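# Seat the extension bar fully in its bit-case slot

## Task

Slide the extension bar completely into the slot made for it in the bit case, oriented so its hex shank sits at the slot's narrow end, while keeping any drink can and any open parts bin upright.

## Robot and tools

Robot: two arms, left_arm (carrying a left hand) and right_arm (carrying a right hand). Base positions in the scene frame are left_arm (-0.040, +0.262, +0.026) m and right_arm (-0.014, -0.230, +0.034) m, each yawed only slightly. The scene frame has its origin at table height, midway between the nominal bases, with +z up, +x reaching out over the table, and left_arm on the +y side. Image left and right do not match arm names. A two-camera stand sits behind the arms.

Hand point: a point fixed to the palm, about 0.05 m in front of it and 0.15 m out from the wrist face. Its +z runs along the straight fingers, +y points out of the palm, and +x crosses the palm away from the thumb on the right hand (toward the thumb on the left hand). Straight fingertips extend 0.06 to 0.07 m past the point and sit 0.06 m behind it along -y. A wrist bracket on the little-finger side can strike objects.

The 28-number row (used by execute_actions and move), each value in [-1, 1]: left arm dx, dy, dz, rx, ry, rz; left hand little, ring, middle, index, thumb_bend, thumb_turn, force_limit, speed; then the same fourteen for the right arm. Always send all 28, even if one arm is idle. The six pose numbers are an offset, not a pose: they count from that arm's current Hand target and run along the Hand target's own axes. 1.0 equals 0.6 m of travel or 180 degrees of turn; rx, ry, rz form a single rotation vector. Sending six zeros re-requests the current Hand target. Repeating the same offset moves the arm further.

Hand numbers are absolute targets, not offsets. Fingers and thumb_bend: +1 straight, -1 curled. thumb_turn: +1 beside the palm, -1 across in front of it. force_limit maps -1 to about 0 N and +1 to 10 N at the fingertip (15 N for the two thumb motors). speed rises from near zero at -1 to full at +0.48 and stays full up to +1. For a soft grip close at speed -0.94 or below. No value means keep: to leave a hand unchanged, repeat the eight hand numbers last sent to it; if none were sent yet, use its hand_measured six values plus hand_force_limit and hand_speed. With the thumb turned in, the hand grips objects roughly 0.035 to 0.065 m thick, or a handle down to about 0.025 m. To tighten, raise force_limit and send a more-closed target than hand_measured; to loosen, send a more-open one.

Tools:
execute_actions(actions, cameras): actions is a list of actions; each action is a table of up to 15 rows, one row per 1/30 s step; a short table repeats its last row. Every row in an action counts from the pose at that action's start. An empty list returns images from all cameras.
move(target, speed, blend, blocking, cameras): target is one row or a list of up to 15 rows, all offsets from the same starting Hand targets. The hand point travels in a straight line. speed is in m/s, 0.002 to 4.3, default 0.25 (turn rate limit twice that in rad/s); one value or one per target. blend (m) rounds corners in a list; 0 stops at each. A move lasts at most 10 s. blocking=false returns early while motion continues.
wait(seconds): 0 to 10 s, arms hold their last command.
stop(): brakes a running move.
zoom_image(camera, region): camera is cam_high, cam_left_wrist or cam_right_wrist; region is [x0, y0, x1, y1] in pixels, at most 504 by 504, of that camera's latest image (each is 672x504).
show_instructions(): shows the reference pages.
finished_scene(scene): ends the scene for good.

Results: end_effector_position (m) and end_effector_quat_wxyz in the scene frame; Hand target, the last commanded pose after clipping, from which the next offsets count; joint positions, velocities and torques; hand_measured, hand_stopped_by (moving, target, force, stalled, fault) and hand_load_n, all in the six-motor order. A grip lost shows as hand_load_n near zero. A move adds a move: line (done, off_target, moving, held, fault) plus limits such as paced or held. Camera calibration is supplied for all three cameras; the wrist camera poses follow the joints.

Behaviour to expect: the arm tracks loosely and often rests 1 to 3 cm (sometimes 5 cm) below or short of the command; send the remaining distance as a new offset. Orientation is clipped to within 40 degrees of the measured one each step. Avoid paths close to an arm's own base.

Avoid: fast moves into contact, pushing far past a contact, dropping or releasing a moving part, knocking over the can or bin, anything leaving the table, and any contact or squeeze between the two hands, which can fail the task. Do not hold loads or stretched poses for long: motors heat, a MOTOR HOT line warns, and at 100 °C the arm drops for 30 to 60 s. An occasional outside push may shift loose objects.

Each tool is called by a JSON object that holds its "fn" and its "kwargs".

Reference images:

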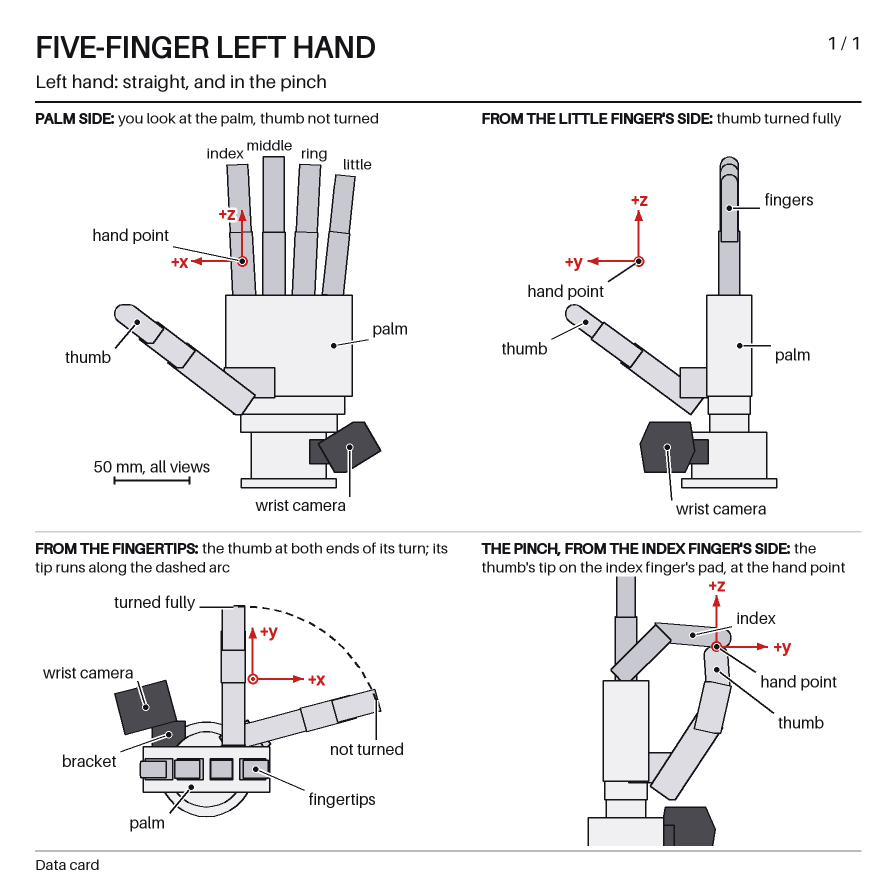

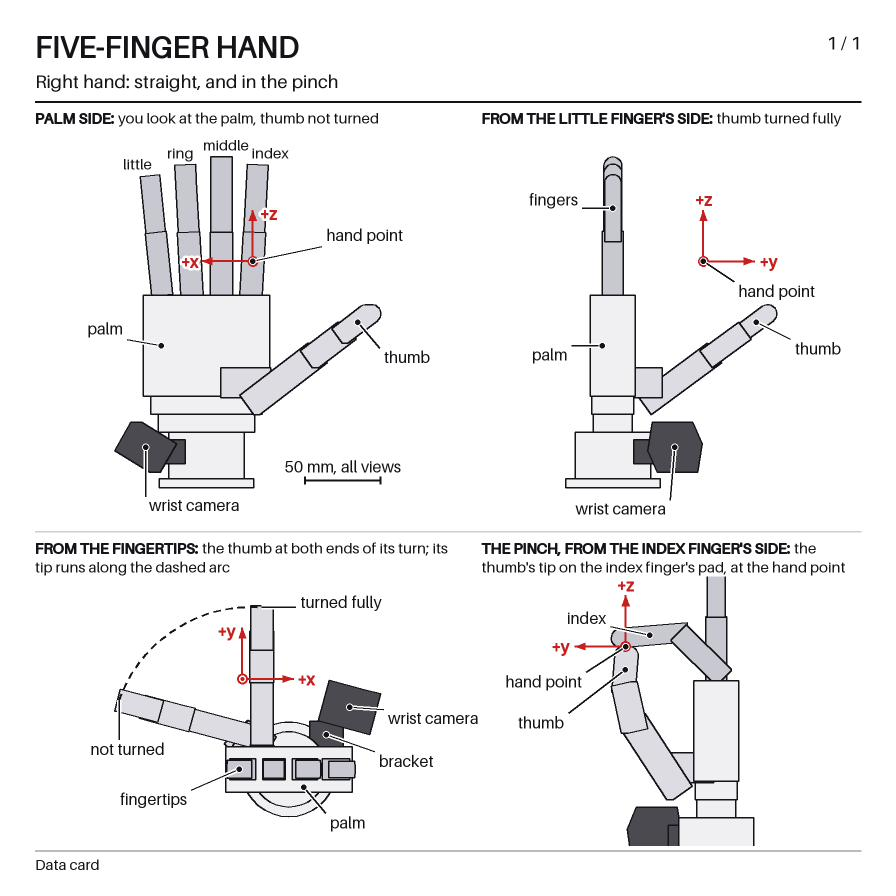

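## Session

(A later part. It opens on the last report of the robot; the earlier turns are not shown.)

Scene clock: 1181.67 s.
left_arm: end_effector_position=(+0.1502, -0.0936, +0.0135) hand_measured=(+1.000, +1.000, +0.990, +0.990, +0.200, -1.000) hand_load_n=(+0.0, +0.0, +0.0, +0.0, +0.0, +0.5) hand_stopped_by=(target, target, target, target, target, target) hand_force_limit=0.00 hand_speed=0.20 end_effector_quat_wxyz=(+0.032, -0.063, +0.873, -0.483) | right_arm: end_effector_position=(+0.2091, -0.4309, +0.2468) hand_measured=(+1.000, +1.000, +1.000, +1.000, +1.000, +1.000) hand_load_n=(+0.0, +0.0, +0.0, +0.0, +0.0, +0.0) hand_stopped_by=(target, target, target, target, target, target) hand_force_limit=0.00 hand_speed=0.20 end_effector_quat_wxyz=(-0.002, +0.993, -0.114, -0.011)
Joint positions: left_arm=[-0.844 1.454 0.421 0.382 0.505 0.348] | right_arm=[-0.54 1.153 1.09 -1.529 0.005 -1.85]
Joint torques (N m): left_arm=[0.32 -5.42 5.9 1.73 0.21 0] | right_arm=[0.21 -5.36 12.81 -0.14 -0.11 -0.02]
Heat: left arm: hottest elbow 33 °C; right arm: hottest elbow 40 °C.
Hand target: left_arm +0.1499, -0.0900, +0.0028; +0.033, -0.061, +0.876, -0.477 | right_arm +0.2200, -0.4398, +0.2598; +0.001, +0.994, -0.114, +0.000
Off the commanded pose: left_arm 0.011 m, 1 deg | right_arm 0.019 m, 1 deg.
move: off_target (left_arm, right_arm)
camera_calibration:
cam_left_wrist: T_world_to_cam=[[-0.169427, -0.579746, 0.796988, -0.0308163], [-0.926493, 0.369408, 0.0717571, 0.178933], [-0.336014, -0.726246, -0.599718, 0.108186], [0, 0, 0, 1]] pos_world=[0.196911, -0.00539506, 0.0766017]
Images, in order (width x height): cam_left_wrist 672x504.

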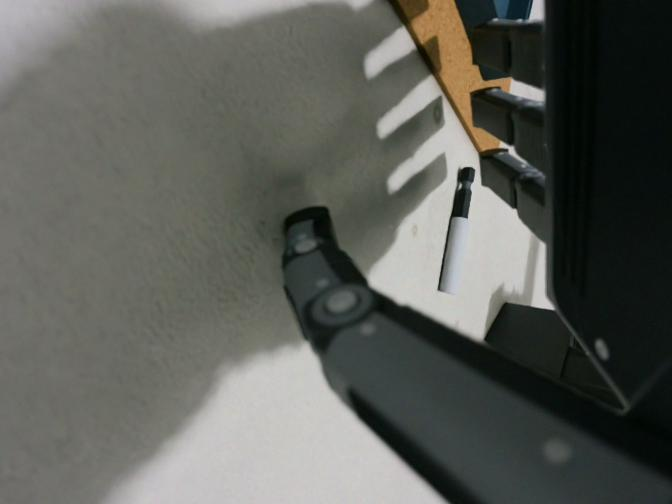

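{"fn": "move", "kwargs": {"target": [0,-0.148,-0.0961,0,0,0,1,1,0.99,0.99,0.2,-1,0,0.2, 0,0,0,0,0,0,1,1,1,1,1,1,0,0.2], "speed": 0.15, "cameras": ["cam_left_wrist","cam_high"]}}

{"fn": "zoom_image", "kwargs": {"camera": "cam_high", "region": [250, 80, 350, 180]}}

Scene clock: 1211.90 s.
left_arm: end_effector_position=(+0.1371, -0.0791, +0.0918) hand_measured=(+1.000, +1.000, +0.990, +0.990, +0.200, -1.000) hand_load_n=(+0.0, +0.0, +0.0, +0.0, +0.0, +0.0) hand_stopped_by=(target, target, target, target, target, target) hand_force_limit=0.00 hand_speed=0.20 end_effector_quat_wxyz=(+0.020, -0.070, +0.881, -0.467) | right_arm: end_effector_position=(+0.2091, -0.4309, +0.2468) hand_measured=(+1.000, +1.000, +1.000, +1.000, +1.000, +1.000) hand_load_n=(+0.0, +0.0, +0.0, +0.0, +0.0, +0.0) hand_stopped_by=(target, target, target, target, target, target) hand_force_limit=0.00 hand_speed=0.20 end_effector_quat_wxyz=(-0.002, +0.993, -0.114, -0.011)
Joint positions: left_arm=[-0.844 1.144 0.492 -0.047 0.503 0.348] | right_arm=[-0.54 1.153 1.09 -1.529 0.005 -1.85]
Joint torques (N m): left_arm=[0.44 -5.71 12.41 0.65 0.34 0.02] | right_arm=[0.21 -5.25 12.79 -0.12 -0.12 -0.03]
Heat: left arm: hottest elbow 33 °C; right arm: hottest elbow 41 °C.
Hand target: left_arm +0.1499, -0.0898, +0.1086; +0.033, -0.061, +0.876, -0.476 | right_arm +0.2200, -0.4398, +0.2598; +0.001, +0.994, -0.114, +0.000
Off the commanded pose: left_arm 0.024 m, 2 deg | right_arm 0.019 m, 1 deg.
move: off_target (left_arm, right_arm)
camera_calibration:
cam_left_wrist: T_world_to_cam=[[-0.143933, -0.607871, 0.780882, -0.0913089], [-0.923999, 0.365052, 0.113858, 0.151255], [-0.354274, -0.705146, -0.614215, 0.166717], [0, 0, 0, 1]] pos_world=[0.185681, 0.00683979, 0.15648]
Images, in order (width x height): cam_high 672x504, cam_left_wrist 672x504.

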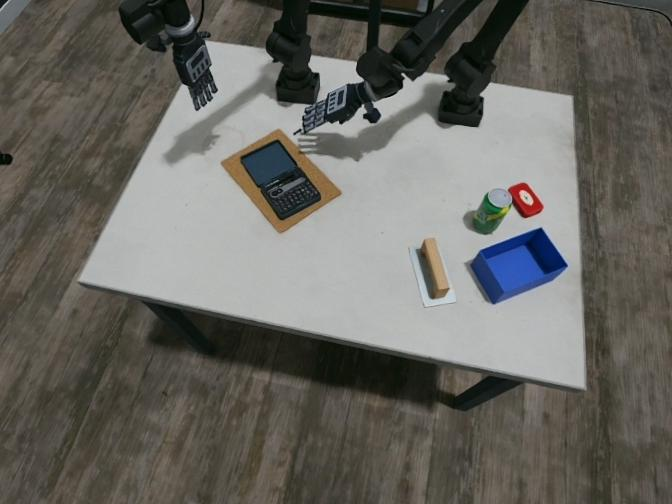

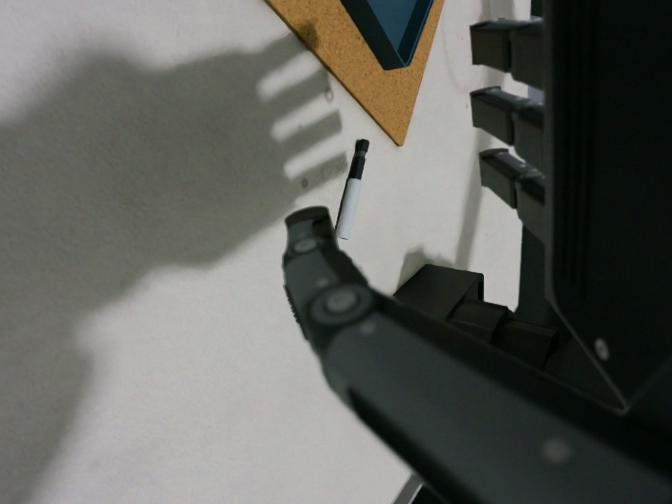

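Scaled by 5.040 from the camera's 672x504 image, which has a finer 960x720 frame.

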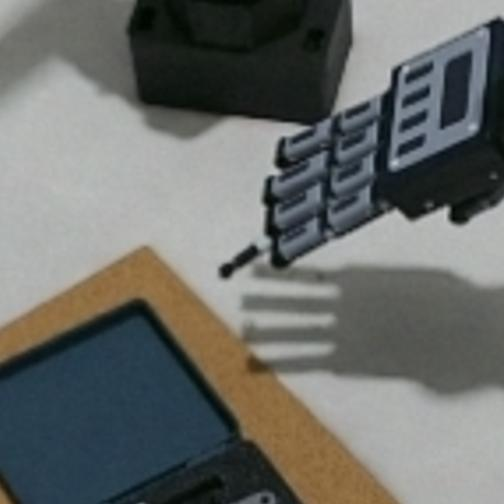

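{"fn": "move", "kwargs": {"target": [0.0702,-0.0237,0.124,0.1165,0.2023,0.1713,1,1,-0.02,-0.06,0.3,-1,0,0.2, 0,0,0,0,0,0,1,1,1,1,1,1,0,0.2], "speed": 0.2, "cameras": ["cam_left_wrist","cam_high"]}}

{"fn": "zoom_image", "kwargs": {"camera": "cam_high", "region": [250, 60, 370, 180]}}

Scene clock: 1302.93 s.
left_arm: end_effector_position=(+0.1111, -0.1529, +0.0768) hand_measured=(+1.000, +1.000, -0.020, -0.060, +0.300, -1.000) hand_load_n=(+0.0, +0.0, +0.0, +0.0, +0.0, +0.0) hand_stopped_by=(target, target, target, target, target, target) hand_force_limit=0.00 hand_speed=0.20 end_effector_quat_wxyz=(-0.108, +0.314, +0.734, -0.592) | right_arm: end_effector_position=(+0.2091, -0.4309, +0.2468) hand_measured=(+1.000, +1.000, +1.000, +1.000, +1.000, +1.000) hand_load_n=(+0.0, +0.0, +0.0, +0.0, +0.0, +0.0) hand_stopped_by=(target, target, target, target, target, target) hand_force_limit=0.00 hand_speed=0.20 end_effector_quat_wxyz=(-0.002, +0.993, -0.114, -0.011)
Joint positions: left_arm=[-0.85 1.555 0.707 -0.021 1.201 1.057] | right_arm=[-0.54 1.153 1.09 -1.529 0.005 -1.85]
Joint torques (N m): left_arm=[0.03 -8.88 10.35 0.18 0.99 0.02] | right_arm=[0.21 -5.3 12.82 -0.09 -0.11 -0.03]
Heat: left arm: hottest elbow 39 °C; right arm: hottest elbow 41 °C.
Hand target: left_arm +0.1179, -0.1652, +0.0800; -0.105, +0.325, +0.729, -0.593 | right_arm +0.2200, -0.4398, +0.2598; +0.001, +0.994, -0.114, +0.000
Off the commanded pose: left_arm 0.014 m, 1 deg | right_arm 0.019 m, 1 deg.
move: off_target (left_arm, right_arm)
camera_calibration:
cam_left_wrist: T_world_to_cam=[[-0.542512, 0.0157408, 0.839901, 0.00699396], [-0.362787, 0.89739, -0.251151, 0.203029], [-0.757672, -0.440957, -0.481134, 0.171258], [0, 0, 0, 1]] pos_world=[0.207208, -0.106789, 0.127515]
Images, in order (width x height): cam_high 672x504, cam_left_wrist 672x504.

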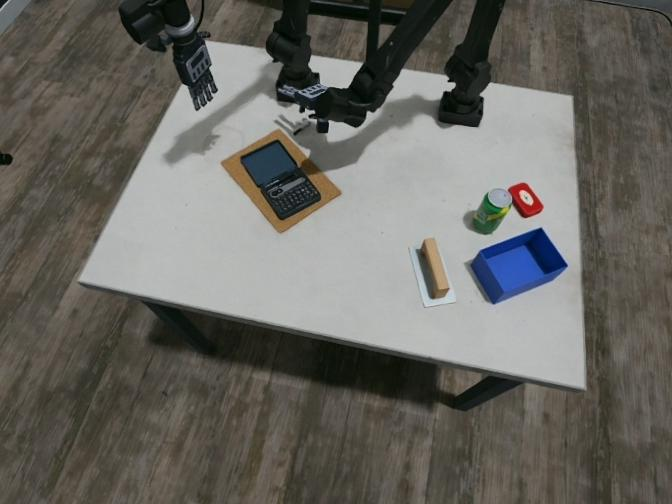

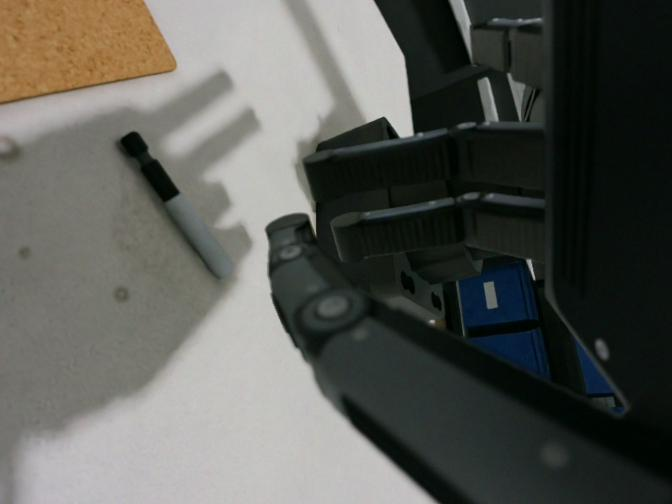

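Scaled by 4.200 from the camera's 672x504 image, which has a finer 960x720 frame.

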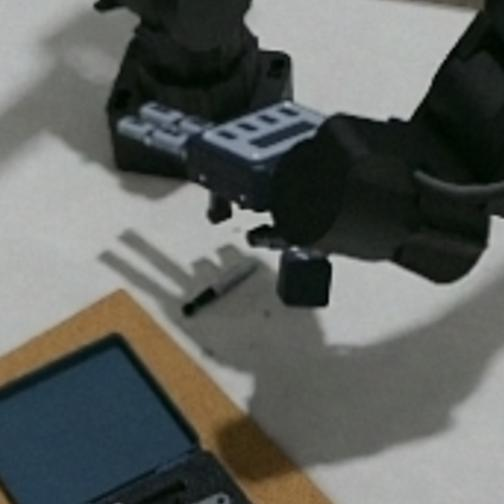

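{"fn": "move", "kwargs": {"target": [0.0005,0.075,0.0478,0,0,0,1,1,-0.02,-0.06,0.3,-1,0,0.2, 0,0,0,0,0,0,1,1,1,1,1,1,0,0.2], "speed": 0.08, "cameras": ["cam_left_wrist"]}}

{"fn": "zoom_image", "kwargs": {"camera": "cam_left_wrist", "region": [150, 80, 400, 330]}}

Scene clock: 1318.73 s.
left_arm: end_effector_position=(+0.1107, -0.1701, +0.0277) hand_measured=(+1.000, +1.000, -0.020, -0.060, +0.300, -1.000) hand_load_n=(+0.0, +0.0, +0.0, +0.0, +0.0, +0.0) hand_stopped_by=(target, target, target, target, target, target) hand_force_limit=0.00 hand_speed=0.20 end_effector_quat_wxyz=(-0.109, +0.322, +0.733, -0.590) | right_arm: end_effector_position=(+0.2091, -0.4309, +0.2468) hand_measured=(+1.000, +1.000, +1.000, +1.000, +1.000, +1.000) hand_load_n=(+0.0, +0.0, +0.0, +0.0, -0.5, +0.0) hand_stopped_by=(target, target, target, target, target, target) hand_force_limit=0.00 hand_speed=0.20 end_effector_quat_wxyz=(-0.002, +0.993, -0.114, -0.011)
Joint positions: left_arm=[-0.881 1.713 0.713 0.16 1.185 1.033] | right_arm=[-0.54 1.153 1.09 -1.529 0.005 -1.85]
Joint torques (N m): left_arm=[-0.38 -9.52 8.94 1.21 0.76 -0.29] | right_arm=[0.09 -5.19 12.81 -0.13 -0.11 -0.04]
Heat: left arm: hottest elbow 38 °C; right arm: hottest elbow 41 °C.
Hand target: left_arm +0.1179, -0.1841, +0.0301; -0.105, +0.325, +0.729, -0.593 | right_arm +0.2200, -0.4398, +0.2598; +0.001, +0.994, -0.114, +0.000
Off the commanded pose: left_arm 0.016 m, 1 deg | right_arm 0.019 m, 1 deg.
move: off_target (left_arm, right_arm)
camera_calibration:
cam_left_wrist: T_world_to_cam=[[-0.548755, 0.0232825, 0.835659, 0.0503246], [-0.348385, 0.902306, -0.253914, 0.205255], [-0.759932, -0.430468, -0.487033, 0.141822], [0, 0, 0, 1]] pos_world=[0.206898, -0.125325, 0.0791348]
Images, in order (width x height): cam_left_wrist 672x504.

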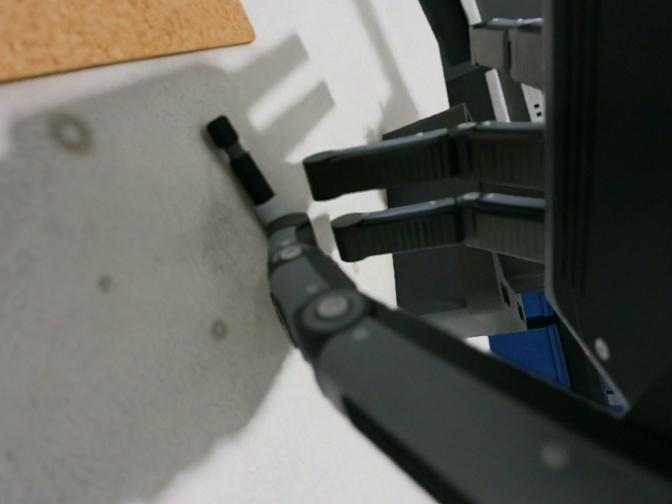

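Scaled by 2.016 from the camera's 672x504 image, which has a finer 960x720 frame.

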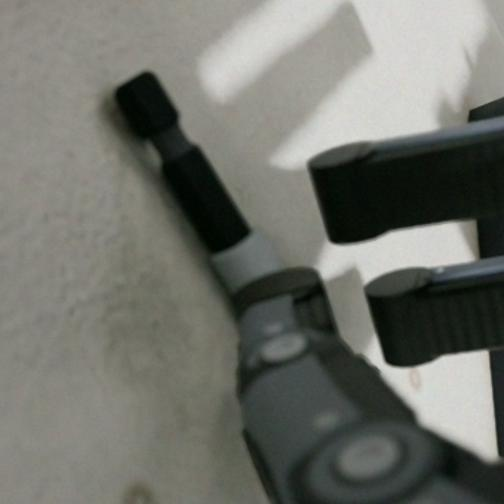

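{"fn": "move", "kwargs": {"target": [[-0.0135,0.0008,0.0087,0,0,0,1,1,-0.02,-0.06,0.3,-1,0,0.2, 0,0,0,0,0,0,1,1,1,1,1,1,0,0.2],[-0.0115,0.0087,0.011,0,0,0,1,1,-0.02,-0.06,0.3,-1,0,0.2, 0,0,0,0,0,0,1,1,1,1,1,1,0,0.2]], "speed": 0.04, "cameras": ["cam_left_wrist"]}}

{"fn": "zoom_image", "kwargs": {"camera": "cam_left_wrist", "region": [150, 80, 400, 330]}}

Scene clock: 1337.37 s.
left_arm: end_effector_position=(+0.1155, -0.1800, +0.0240) hand_measured=(+1.000, +1.000, -0.020, -0.060, +0.300, -1.000) hand_load_n=(+0.0, +0.0, +0.0, +0.0, +0.0, +0.0) hand_stopped_by=(target, target, target, target, target, target) hand_force_limit=0.00 hand_speed=0.20 end_effector_quat_wxyz=(-0.108, +0.322, +0.732, -0.590) | right_arm: end_effector_position=(+0.2091, -0.4309, +0.2468) hand_measured=(+1.000, +1.000, +1.000, +1.000, +1.000, +1.000) hand_load_n=(+0.0, +0.0, +0.0, +0.0, +0.0, +0.0) hand_stopped_by=(target, target, target, target, target, target) hand_force_limit=0.00 hand_speed=0.20 end_effector_quat_wxyz=(-0.002, +0.993, -0.114, -0.011)
Joint positions: left_arm=[-0.888 1.742 0.738 0.181 1.179 1.018] | right_arm=[-0.54 1.153 1.09 -1.529 0.005 -1.85]
Joint torques (N m): left_arm=[0.21 -10.87 8.57 1.28 0.75 -0.32] | right_arm=[0.21 -5.25 12.78 -0.1 -0.11 -0.03]
Heat: left arm: hottest elbow 37 °C; right arm: hottest elbow 41 °C.
Hand target: left_arm +0.1216, -0.1930, +0.0251; -0.105, +0.325, +0.729, -0.593 | right_arm +0.2200, -0.4398, +0.2598; +0.001, +0.994, -0.114, +0.000
Off the commanded pose: left_arm 0.014 m, 1 deg | right_arm 0.019 m, 1 deg.
move: off_target (left_arm, right_arm)
camera_calibration:
cam_left_wrist: T_world_to_cam=[[-0.550739, 0.0243033, 0.834323, 0.0567887], [-0.348861, 0.901378, -0.256541, 0.214816], [-0.758276, -0.43235, -0.487946, 0.138979], [0, 0, 0, 1]] pos_world=[0.211601, -0.134923, 0.075543]
Images, in order (width x height): cam_left_wrist 672x504.

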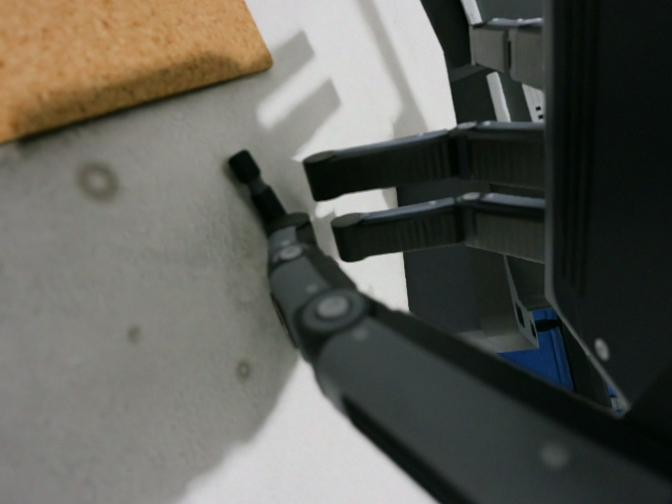

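Scaled by 2.016 from the camera's 672x504 image, which has a finer 960x720 frame.

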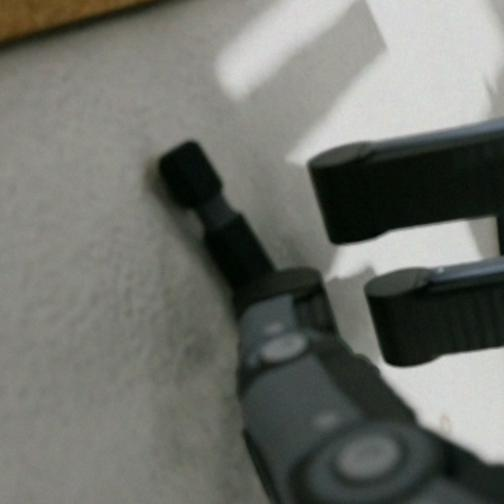

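{"fn": "move", "kwargs": {"target": [[0.0017,0.007,0.0021,0,0,0,1,1,-0.02,-0.06,0.3,-1,0,0.2, 0,0,0,0,0,0,1,1,1,1,1,1,0,0.2],[0.0017,0.007,0.0021,0,0,0,1,1,-0.07,-0.11,0.3,-1,0,-0.4, 0,0,0,0,0,0,1,1,1,1,1,1,0,0.2],[0.0024,0.0096,0.0028,0,0,0,1,1,-0.07,-0.11,0.3,-1,0,-0.4, 0,0,0,0,0,0,1,1,1,1,1,1,0,0.2]], "speed": 0.03, "cameras": ["cam_left_wrist"]}}

{"fn": "zoom_image", "kwargs": {"camera": "cam_left_wrist", "region": [150, 80, 400, 330]}}

Scene clock: 1368.33 s.
left_arm: end_effector_position=(+0.1163, -0.1809, +0.0193) hand_measured=(+1.000, +1.000, -0.070, -0.110, +0.300, -1.000) hand_load_n=(+0.0, +0.0, +0.0, +0.0, +0.0, +0.5) hand_stopped_by=(target, target, target, target, target, target) hand_force_limit=0.00 hand_speed=-0.40 end_effector_quat_wxyz=(-0.107, +0.323, +0.732, -0.591) | right_arm: end_effector_position=(+0.2091, -0.4309, +0.2468) hand_measured=(+1.000, +1.000, +1.000, +1.000, +1.000, +1.000) hand_load_n=(+0.0, +0.0, +0.0, +0.0, +0.0, +0.0) hand_stopped_by=(target, target, target, target, target, target) hand_force_limit=0.00 hand_speed=0.20 end_effector_quat_wxyz=(-0.002, +0.993, -0.114, -0.011)
Joint positions: left_arm=[-0.888 1.757 0.738 0.199 1.179 1.018] | right_arm=[-0.54 1.153 1.09 -1.529 0.005 -1.85]
Joint torques (N m): left_arm=[-0.09 -10.81 8.42 1.42 0.74 -0.29] | right_arm=[0.15 -5.13 12.81 -0.09 -0.12 -0.01]
Heat: left arm: hottest elbow 35 °C; right arm: hottest elbow 41 °C.
Hand target: left_arm +0.1216, -0.1930, +0.0190; -0.105, +0.325, +0.729, -0.593 | right_arm +0.2200, -0.4398, +0.2598; +0.001, +0.994, -0.114, +0.000
Off the commanded pose: left_arm 0.013 m, 1 deg | right_arm 0.019 m, 1 deg.
move: off_target (left_arm, right_arm); target 2's new numbers were sent with left_arm's hand 0.014 m and 1 deg from that target
camera_calibration:
cam_left_wrist: T_world_to_cam=[[-0.552512, 0.0265143, 0.833083, 0.0617898], [-0.348352, 0.900671, -0.259697, 0.214625], [-0.75722, -0.433692, -0.488395, 0.136549], [0, 0, 0, 1]] pos_world=[0.212302, -0.135724, 0.0709513]
Images, in order (width x height): cam_left_wrist 672x504.

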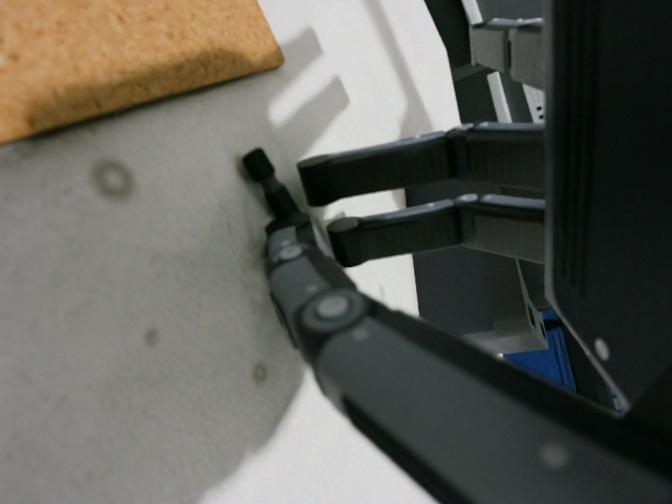

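Scaled by 2.016 from the camera's 672x504 image, which has a finer 960x720 frame.

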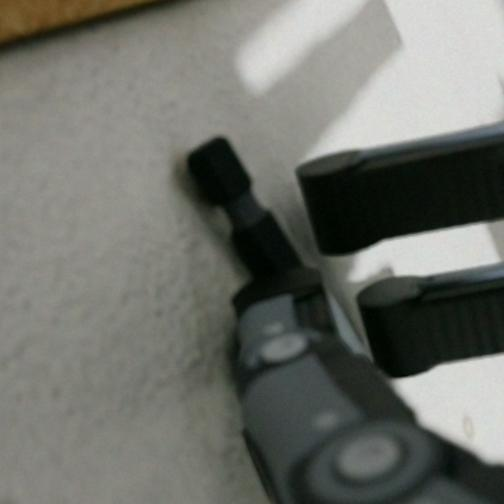

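{"fn": "move", "kwargs": {"target": [[0.001,0.0039,0.0011,0,0,0,1,1,-0.07,-0.11,0.3,-1,0,-0.4, 0,0,0,0,0,0,1,1,1,1,1,1,0,0.2]], "speed": 0.03, "cameras": []}}

Scene clock: 1373.33 s.
left_arm: end_effector_position=(+0.1165, -0.1812, +0.0178) hand_measured=(+1.000, +1.000, -0.070, -0.110, +0.300, -1.000) hand_load_n=(+0.0, +0.0, +0.0, -0.5, -0.5, +0.0) hand_stopped_by=(target, target, target, target, target, target) hand_force_limit=0.00 hand_speed=-0.40 end_effector_quat_wxyz=(-0.107, +0.322, +0.732, -0.591) | right_arm: end_effector_position=(+0.2091, -0.4309, +0.2468) hand_measured=(+1.000, +1.000, +1.000, +1.000, +1.000, +1.000) hand_load_n=(+0.0, +0.0, +0.0, +0.0, +0.0, +0.0) hand_stopped_by=(target, target, target, target, target, target) hand_force_limit=0.00 hand_speed=0.20 end_effector_quat_wxyz=(-0.002, +0.993, -0.114, -0.011)
Joint positions: left_arm=[-0.888 1.762 0.738 0.206 1.179 1.015] | right_arm=[-0.54 1.153 1.09 -1.529 0.005 -1.85]
Joint torques (N m): left_arm=[0.09 -10.4 8.35 1.28 0.75 -0.22] | right_arm=[0.15 -5.19 12.79 -0.16 -0.12 -0.02]
Heat: left arm: hottest elbow 35 °C; right arm: hottest elbow 41 °C.
Hand target: left_arm +0.1216, -0.1929, +0.0164; -0.105, +0.325, +0.729, -0.593 | right_arm +0.2200, -0.4398, +0.2598; +0.001, +0.994, -0.114, +0.000
Off the commanded pose: left_arm 0.013 m, 1 deg | right_arm 0.019 m, 1 deg.
move: off_target (left_arm, right_arm)
No camera images: "cameras" was empty.

{"fn": "move", "kwargs": {"target": [[0.001,0.0039,0.0011,0,0,0,1,1,-0.4,-0.45,0.3,-1,-0.6,-0.85, 0,0,0,0,0,0,1,1,1,1,1,1,0,0.2]], "speed": 0.03, "cameras": ["cam_left_wrist"]}}

{"fn": "zoom_image", "kwargs": {"camera": "cam_left_wrist", "region": [150, 80, 400, 330]}}

Scene clock: 1379.23 s.
left_arm: end_effector_position=(+0.1164, -0.1818, +0.0180) hand_measured=(+1.000, +1.000, -0.192, -0.218, +0.302, -1.000) hand_load_n=(+0.0, +0.0, +3.5, +2.5, +3.5, +1.5) hand_stopped_by=(target, target, force, force, target, target) hand_force_limit=-0.60 hand_speed=-0.85 end_effector_quat_wxyz=(-0.107, +0.322, +0.731, -0.592) | right_arm: end_effector_position=(+0.2091, -0.4309, +0.2468) hand_measured=(+1.000, +1.000, +1.000, +1.000, +1.000, +1.000) hand_load_n=(+0.0, +0.0, +0.0, +0.0, +0.0, +0.0) hand_stopped_by=(target, target, target, target, target, target) hand_force_limit=0.00 hand_speed=0.20 end_effector_quat_wxyz=(-0.002, +0.993, -0.114, -0.011)
Joint positions: left_arm=[-0.888 1.764 0.738 0.214 1.181 1.009] | right_arm=[-0.54 1.153 1.09 -1.529 0.005 -1.85]
Joint torques (N m): left_arm=[-0.09 -10.29 8.27 1.51 0.68 -0.17] | right_arm=[0.09 -5.19 12.78 -0.1 -0.11 -0.03]
Heat: left arm: hottest elbow 35 °C; right arm: hottest elbow 41 °C.
Hand target: left_arm +0.1216, -0.1929, +0.0139; -0.105, +0.325, +0.729, -0.593 | right_arm +0.2200, -0.4398, +0.2598; +0.001, +0.994, -0.114, +0.000
Off the commanded pose: left_arm 0.013 m, 0 deg | right_arm 0.019 m, 1 deg.
move: off_target (left_arm, right_arm)
camera_calibration:
cam_left_wrist: T_world_to_cam=[[-0.550271, 0.0283369, 0.834505, 0.0630094], [-0.349682, 0.89974, -0.261132, 0.215047], [-0.758237, -0.435505, -0.485192, 0.135355], [0, 0, 0, 1]] pos_world=[0.212501, -0.136324, 0.0692469]
Images, in order (width x height): cam_left_wrist 672x504.

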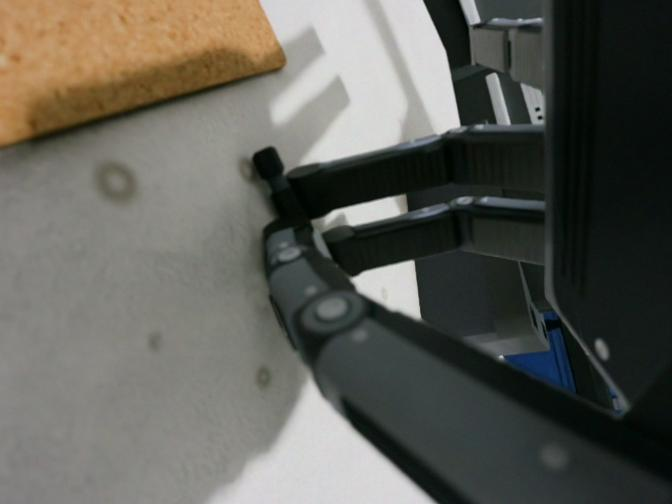

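Scaled by 2.016 from the camera's 672x504 image, which has a finer 960x720 frame.

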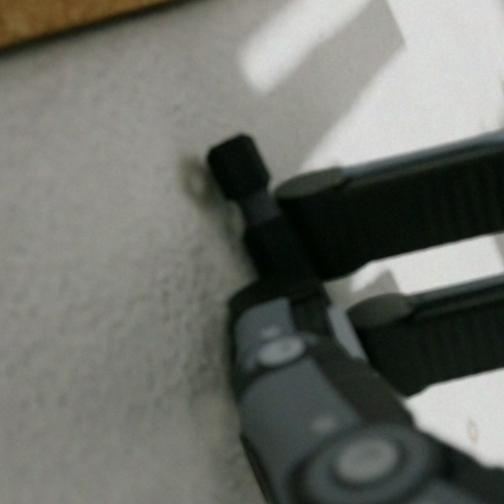

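{"fn": "move", "kwargs": {"target": [[0,0,0,0,0,0,1,1,-0.5,-0.55,0.3,-1,0.0,-0.85, 0,0,0,0,0,0,1,1,1,1,1,1,0,0.2],[-0.0085,-0.0545,-0.0161,0,0,0,1,1,-0.5,-0.55,0.3,-1,0.0,-0.85, 0,0,0,0,0,0,1,1,1,1,1,1,0,0.2]], "speed": 0.05, "cameras": ["cam_left_wrist","cam_high"]}}

{"fn": "zoom_image", "kwargs": {"camera": "cam_left_wrist", "region": [150, 80, 400, 330]}}

Scene clock: 1386.70 s.
left_arm: end_effector_position=(+0.1142, -0.1792, +0.0372) hand_measured=(+1.000, +1.000, -0.204, -0.242, +0.302, -1.000) hand_load_n=(+0.0, -0.5, +6.0, +5.5, +9.0, +1.5) hand_stopped_by=(target, target, force, force, target, target) hand_force_limit=0.00 hand_speed=-0.85 end_effector_quat_wxyz=(-0.109, +0.320, +0.733, -0.590) | right_arm: end_effector_position=(+0.2091, -0.4309, +0.2468) hand_measured=(+1.000, +1.000, +1.000, +1.000, +1.000, +1.000) hand_load_n=(+0.0, +0.0, +0.0, +0.0, +0.0, +0.0) hand_stopped_by=(target, target, target, target, target, target) hand_force_limit=0.00 hand_speed=0.20 end_effector_quat_wxyz=(-0.002, +0.993, -0.114, -0.011)
Joint positions: left_arm=[-0.889 1.704 0.738 0.147 1.178 1.009] | right_arm=[-0.54 1.153 1.09 -1.529 0.005 -1.85]
Joint torques (N m): left_arm=[-0.91 -12.45 8.96 0.38 0.74 -0.24] | right_arm=[0.03 -5.19 12.81 -0.1 -0.11 -0.04]
Heat: left arm: hottest elbow 35 °C; right arm: hottest elbow 41 °C.
Hand target: left_arm +0.1193, -0.1910, +0.0482; -0.105, +0.325, +0.729, -0.593 | right_arm +0.2200, -0.4398, +0.2598; +0.001, +0.994, -0.114, +0.000
Off the commanded pose: left_arm 0.017 m, 1 deg | right_arm 0.019 m, 1 deg.
move: off_target (left_arm, right_arm)
camera_calibration:
cam_left_wrist: T_world_to_cam=[[-0.548368, 0.0216697, 0.835956, 0.0442165], [-0.351703, 0.900975, -0.254064, 0.217202], [-0.758681, -0.433329, -0.486445, 0.144546], [0, 0, 0, 1]] pos_world=[0.210302, -0.134016, 0.0885338]
Images, in order (width x height): cam_high 672x504, cam_left_wrist 672x504.

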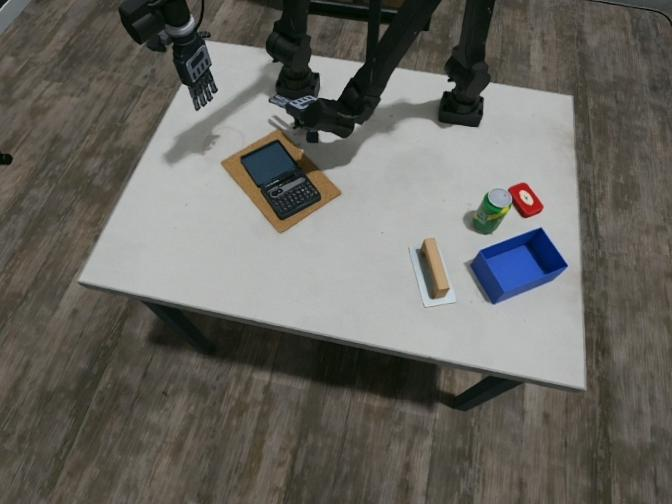

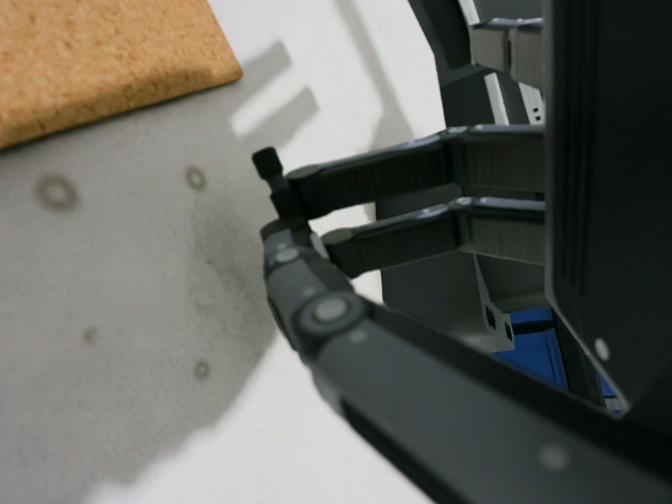

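Scaled by 2.016 from the camera's 672x504 image, which has a finer 960x720 frame.

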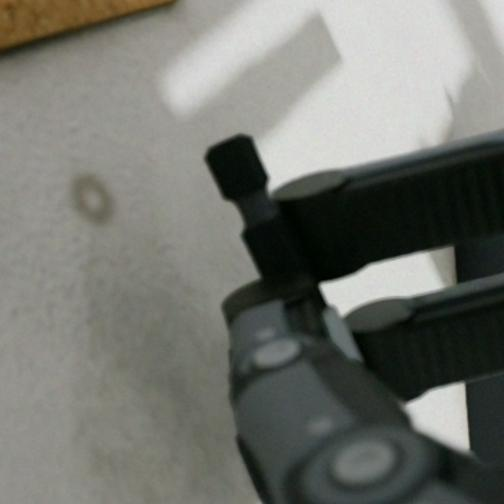

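{"fn": "move", "kwargs": {"target": [[-0.0233,-0.0933,-0.0276,0,0,0,1,1,-0.5,-0.55,0.3,-1,0.0,-0.85, 0,0,0,0,0,0,1,1,1,1,1,1,0,0.2],[-0.2737,0.028,-0.2085,-0.1179,0.0781,0.0225,1,1,-0.5,-0.55,0.3,-1,0.0,-0.85, 0,0,0,0,0,0,1,1,1,1,1,1,0,0.2]], "speed": 0.12, "blend": [0.02,0], "cameras": ["cam_left_wrist","cam_high"]}}

{"fn": "zoom_image", "kwargs": {"camera": "cam_left_wrist", "region": [100, 60, 400, 330]}}

Scene clock: 1476.27 s.
left_arm: end_effector_position=(+0.3050, -0.1803, +0.1053) hand_measured=(+1.000, +1.000, -0.204, -0.242, +0.302, -1.000) hand_load_n=(-0.5, -0.5, +6.0, +5.5, +9.0, +1.0) hand_stopped_by=(target, target, force, force, target, target) hand_force_limit=0.00 hand_speed=-0.85 end_effector_quat_wxyz=(-0.117, +0.427, +0.798, -0.408) | right_arm: end_effector_position=(+0.2091, -0.4309, +0.2468) hand_measured=(+1.000, +1.000, +1.000, +1.000, +1.000, +1.000) hand_load_n=(+0.0, +0.0, +0.0, +0.0, +0.0, +0.0) hand_stopped_by=(target, target, target, target, target, target) hand_force_limit=0.00 hand_speed=0.20 end_effector_quat_wxyz=(-0.002, +0.993, -0.114, -0.011)
Joint positions: left_arm=[-0.736 1.937 1.584 -1.282 0.874 1.867] | right_arm=[-0.54 1.153 1.09 -1.529 0.005 -1.85]
Joint torques (N m): left_arm=[1.44 -16.26 12.37 -0.59 0.85 0.09] | right_arm=[0.03 -5.19 12.79 -0.1 -0.12 -0.03]
Heat: left arm: hottest elbow 34 °C; right arm: hottest elbow 42 °C.
Hand target: left_arm +0.3185, -0.1880, +0.1051; -0.110, +0.433, +0.796, -0.408 | right_arm +0.2200, -0.4398, +0.2598; +0.001, +0.994, -0.114, +0.000
Off the commanded pose: left_arm 0.016 m, 1 deg | right_arm 0.019 m, 1 deg.
move: off_target (left_arm, right_arm)
camera_calibration:
cam_left_wrist: T_world_to_cam=[[-0.744549, -0.119284, 0.656824, 0.14521], [-0.159999, 0.987115, -0.00210043, 0.233066], [-0.64811, -0.106655, -0.754041, 0.375414], [0, 0, 0, 1]] pos_world=[0.388716, -0.172701, 0.18819]
Images, in order (width x height): cam_high 672x504, cam_left_wrist 672x504.

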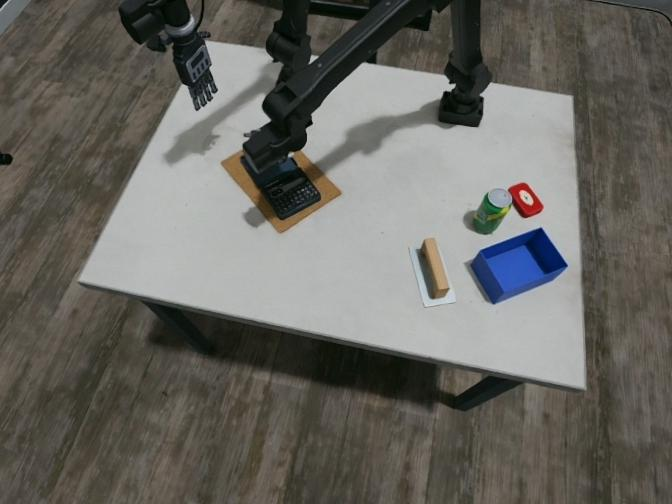

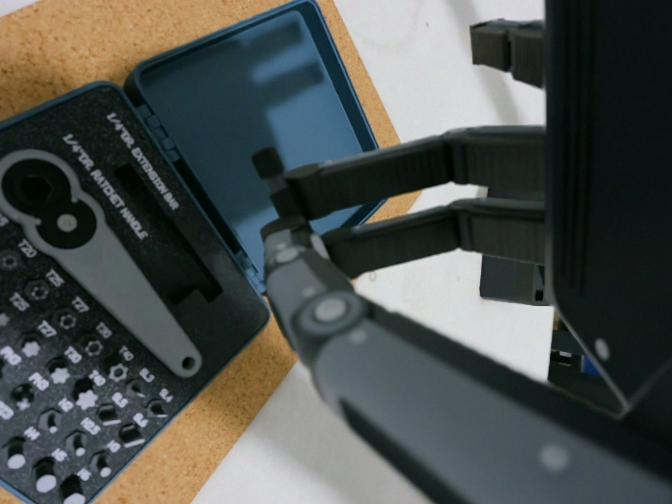

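Scaled by 1.680 from the camera's 672x504 image, which has a finer 960x720 frame.

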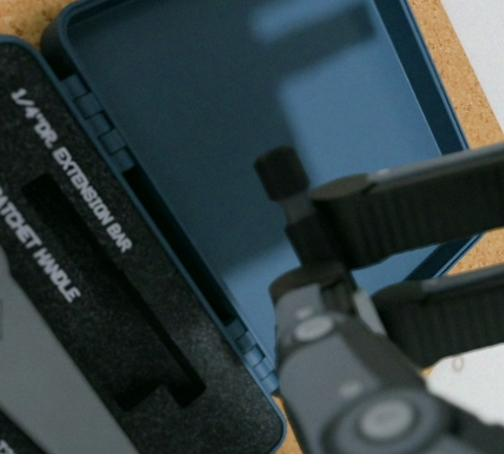

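{"fn": "zoom_image", "kwargs": {"camera": "cam_left_wrist", "region": [90, 140, 250, 320]}}

Scaled by 2.800 from the camera's 672x504 image, which has a finer 960x720 frame.

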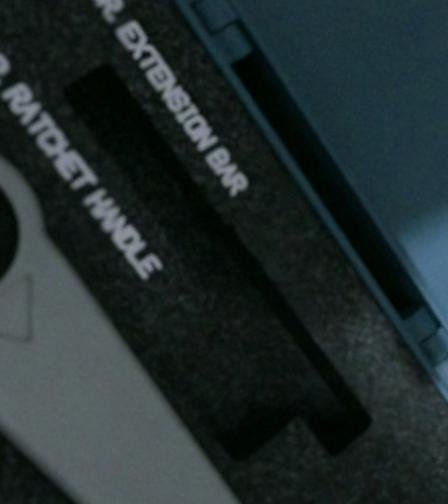

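{"fn": "zoom_image", "kwargs": {"camera": "cam_left_wrist", "region": [240, 130, 360, 280]}}

Scaled by 3.360 from the camera's 672x504 image, which has a finer 960x720 frame.

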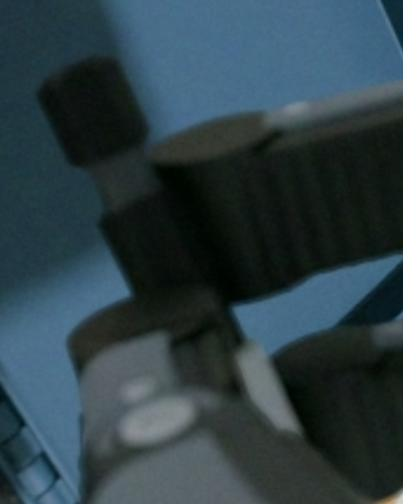

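{"fn": "move", "kwargs": {"target": [-0.0093,0.0682,0.0273,0.0005,0.0023,0.0093,1,1,-0.5,-0.55,0.3,-1,0.0,-0.85, 0,0,0,0,0,0,1,1,1,1,1,1,0,0.2], "speed": 0.08, "cameras": ["cam_left_wrist"]}}

{"fn": "zoom_image", "kwargs": {"camera": "cam_left_wrist", "region": [180, 80, 380, 300]}}

Scene clock: 1526.40 s.
left_arm: end_effector_position=(+0.3204, -0.1795, +0.0652) hand_measured=(+1.000, +1.000, -0.204, -0.242, +0.302, -1.000) hand_load_n=(+0.0, +0.0, +6.0, +5.5, +9.0, +1.5) hand_stopped_by=(target, target, force, force, target, target) hand_force_limit=0.00 hand_speed=-0.85 end_effector_quat_wxyz=(-0.124, +0.437, +0.793, -0.406) | right_arm: end_effector_position=(+0.2091, -0.4309, +0.2468) hand_measured=(+1.000, +1.000, +1.000, +1.000, +1.000, +1.000) hand_load_n=(+0.0, +0.0, +0.0, +0.0, +0.0, +0.0) hand_stopped_by=(target, target, target, target, target, target) hand_force_limit=0.00 hand_speed=0.20 end_effector_quat_wxyz=(-0.002, +0.993, -0.114, -0.011)
Joint positions: left_arm=[-0.719 2.024 1.608 -1.275 0.871 1.935] | right_arm=[-0.54 1.153 1.09 -1.529 0.005 -1.85]
Joint torques (N m): left_arm=[0.21 -17.73 11.95 -0.05 0.87 0.01] | right_arm=[0.15 -5.13 12.81 -0.13 -0.11 -0.03]
Heat: left arm: hottest shoulder 35 °C; right arm: hottest elbow 42 °C.
Hand target: left_arm +0.3375, -0.1896, +0.0650; -0.108, +0.446, +0.789, -0.409 | right_arm +0.2200, -0.4398, +0.2598; +0.001, +0.994, -0.114, +0.000
Off the commanded pose: left_arm 0.020 m, 2 deg | right_arm 0.019 m, 1 deg.
move: off_target (left_arm, right_arm)
camera_calibration:
cam_left_wrist: T_world_to_cam=[[-0.744992, -0.101219, 0.659349, 0.186313], [-0.133966, 0.990986, 0.000763366, 0.226981], [-0.653483, -0.0877617, -0.751837, 0.360179], [0, 0, 0, 1]] pos_world=[0.40458, -0.174466, 0.147777]
Images, in order (width x height): cam_left_wrist 672x504.

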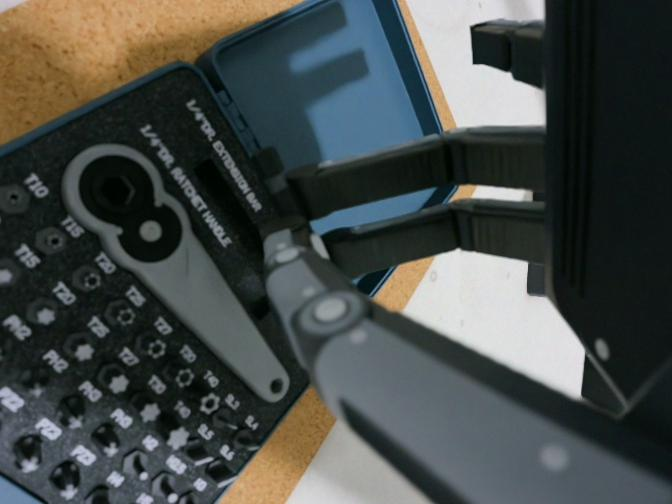

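Scaled by 2.291 from the camera's 672x504 image, which has a finer 960x720 frame.

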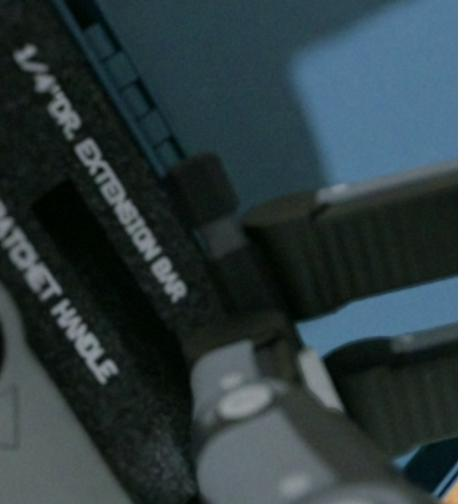

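{"fn": "zoom_image", "kwargs": {"camera": "cam_left_wrist", "region": [185, 130, 305, 330]}}

Scaled by 2.520 from the camera's 672x504 image, which has a finer 960x720 frame.

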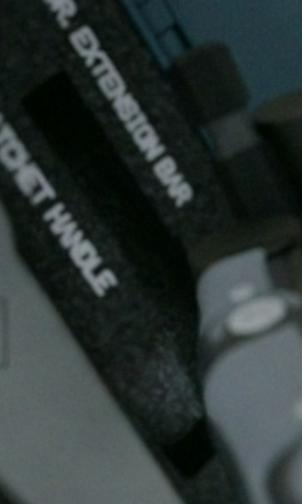

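{"fn": "move", "kwargs": {"target": [0.0012,0.0257,0.017,-0.0013,-0.0052,0.0063,1,1,-0.5,-0.55,0.3,-1,0.0,-0.85, 0,0,0,0,0,0,1,1,1,1,1,1,0,0.2], "speed": 0.04, "cameras": ["cam_left_wrist"]}}

{"fn": "zoom_image", "kwargs": {"camera": "cam_left_wrist", "region": [200, 120, 360, 300]}}

Scene clock: 1567.93 s.
left_arm: end_effector_position=(+0.3323, -0.1887, +0.0584) hand_measured=(+1.000, +1.000, -0.204, -0.242, +0.302, -1.000) hand_load_n=(+0.0, +0.0, +6.0, +5.5, +9.0, +1.5) hand_stopped_by=(target, target, force, force, target, target) hand_force_limit=0.00 hand_speed=-0.85 end_effector_quat_wxyz=(-0.099, +0.449, +0.787, -0.411) | right_arm: end_effector_position=(+0.2091, -0.4309, +0.2468) hand_measured=(+1.000, +1.000, +1.000, +1.000, +1.000, +1.000) hand_load_n=(+0.0, +0.0, +0.0, +0.0, +0.0, +0.0) hand_stopped_by=(target, target, target, target, target, target) hand_force_limit=0.00 hand_speed=0.20 end_effector_quat_wxyz=(-0.002, +0.993, -0.114, -0.011)
Joint positions: left_arm=[-0.718 2.033 1.608 -1.214 0.871 1.94] | right_arm=[-0.54 1.153 1.09 -1.529 0.005 -1.85]
Joint torques (N m): left_arm=[1.38 -17.73 10.02 0.2 0.98 -0.01] | right_arm=[0.09 -5.3 12.79 -0.09 -0.12 -0.03]
Heat: left arm: hottest elbow 38 °C; right arm: hottest elbow 42 °C.
Hand target: left_arm +0.3412, -0.1904, +0.0469; -0.096, +0.451, +0.786, -0.412 | right_arm +0.2200, -0.4398, +0.2598; +0.001, +0.994, -0.114, +0.000
Off the commanded pose: left_arm 0.015 m, 0 deg | right_arm 0.019 m, 1 deg.
move: off_target (left_arm, right_arm)
camera_calibration:
cam_left_wrist: T_world_to_cam=[[-0.773417, -0.075316, 0.629408, 0.214879], [-0.130564, 0.990554, -0.0419055, 0.238932], [-0.620306, -0.114588, -0.775944, 0.34741], [0, 0, 0, 1]] pos_world=[0.412887, -0.180682, 0.144337]
Images, in order (width x height): cam_left_wrist 672x504.

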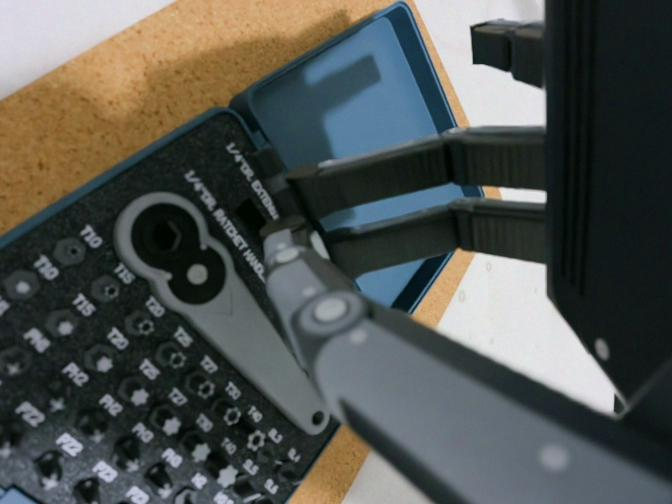

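Scaled by 2.800 from the camera's 672x504 image, which has a finer 960x720 frame.

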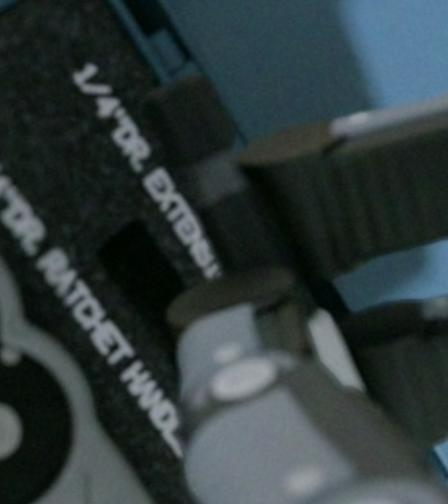

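{"fn": "move", "kwargs": {"target": [0.0228,0.0062,0.0087,0.0006,0.0026,-0.0032,1,1,-0.5,-0.55,0.3,-1,0.0,-0.85, 0,0,0,0,0,0,1,1,1,1,1,1,0,0.2], "speed": 0.04, "cameras": ["cam_left_wrist"]}}

{"fn": "zoom_image", "kwargs": {"camera": "cam_left_wrist", "region": [180, 120, 340, 300]}}

Scene clock: 1585.77 s.
left_arm: end_effector_position=(+0.3294, -0.1851, +0.0506) hand_measured=(+1.000, +1.000, -0.204, -0.242, +0.302, -1.000) hand_load_n=(+0.0, +0.0, +6.0, +5.5, +9.0, +1.0) hand_stopped_by=(target, target, force, force, target, target) hand_force_limit=0.00 hand_speed=-0.85 end_effector_quat_wxyz=(-0.101, +0.449, +0.787, -0.411) | right_arm: end_effector_position=(+0.2091, -0.4309, +0.2468) hand_measured=(+1.000, +1.000, +1.000, +1.000, +1.000, +1.000) hand_load_n=(+0.0, +0.0, +0.0, -0.5, +0.0, +0.0) hand_stopped_by=(target, target, target, target, target, target) hand_force_limit=0.00 hand_speed=0.20 end_effector_quat_wxyz=(-0.002, +0.993, -0.114, -0.011)
Joint positions: left_arm=[-0.717 2.033 1.585 -1.196 0.871 1.943] | right_arm=[-0.54 1.153 1.09 -1.529 0.005 -1.85]
Joint torques (N m): left_arm=[1.08 -17.79 8.05 0.03 0.94 -0.01] | right_arm=[0.15 -5.13 12.79 -0.1 -0.12 -0.04]
Heat: left arm: hottest elbow 38 °C; right arm: hottest elbow 42 °C.
Hand target: left_arm +0.3330, -0.1818, +0.0379; -0.102, +0.449, +0.787, -0.411 | right_arm +0.2200, -0.4398, +0.2598; +0.001, +0.994, -0.114, +0.000
Off the commanded pose: left_arm 0.014 m, 0 deg | right_arm 0.019 m, 1 deg.
move: off_target (left_arm, right_arm)
camera_calibration:
cam_left_wrist: T_world_to_cam=[[-0.772093, -0.0760114, 0.630947, 0.21714], [-0.130241, 0.990674, -0.0400279, 0.234397], [-0.62202, -0.11308, -0.774792, 0.340673], [0, 0, 0, 1]] pos_world=[0.410086, -0.177183, 0.13633]
Images, in order (width x height): cam_left_wrist 672x504.

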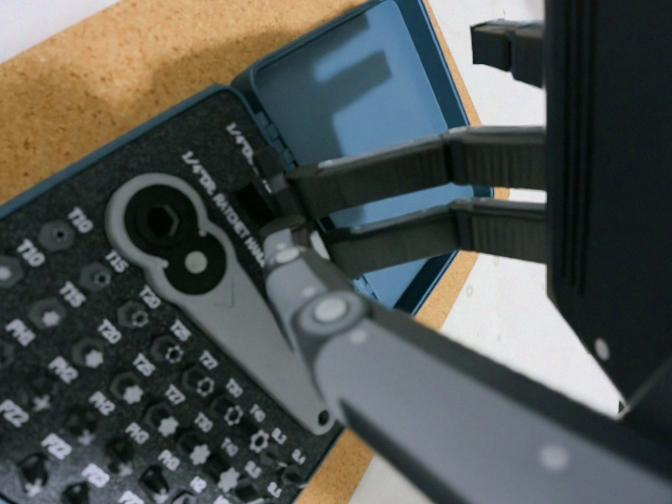

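Scaled by 2.800 from the camera's 672x504 image, which has a finer 960x720 frame.

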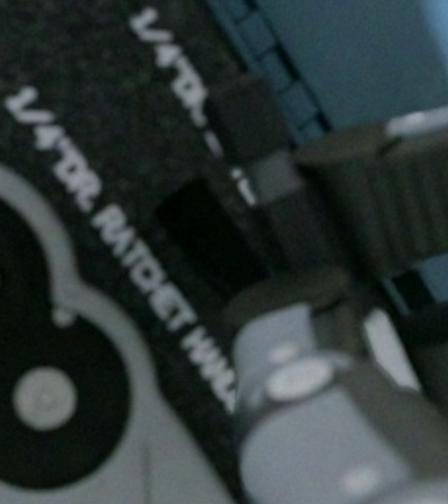

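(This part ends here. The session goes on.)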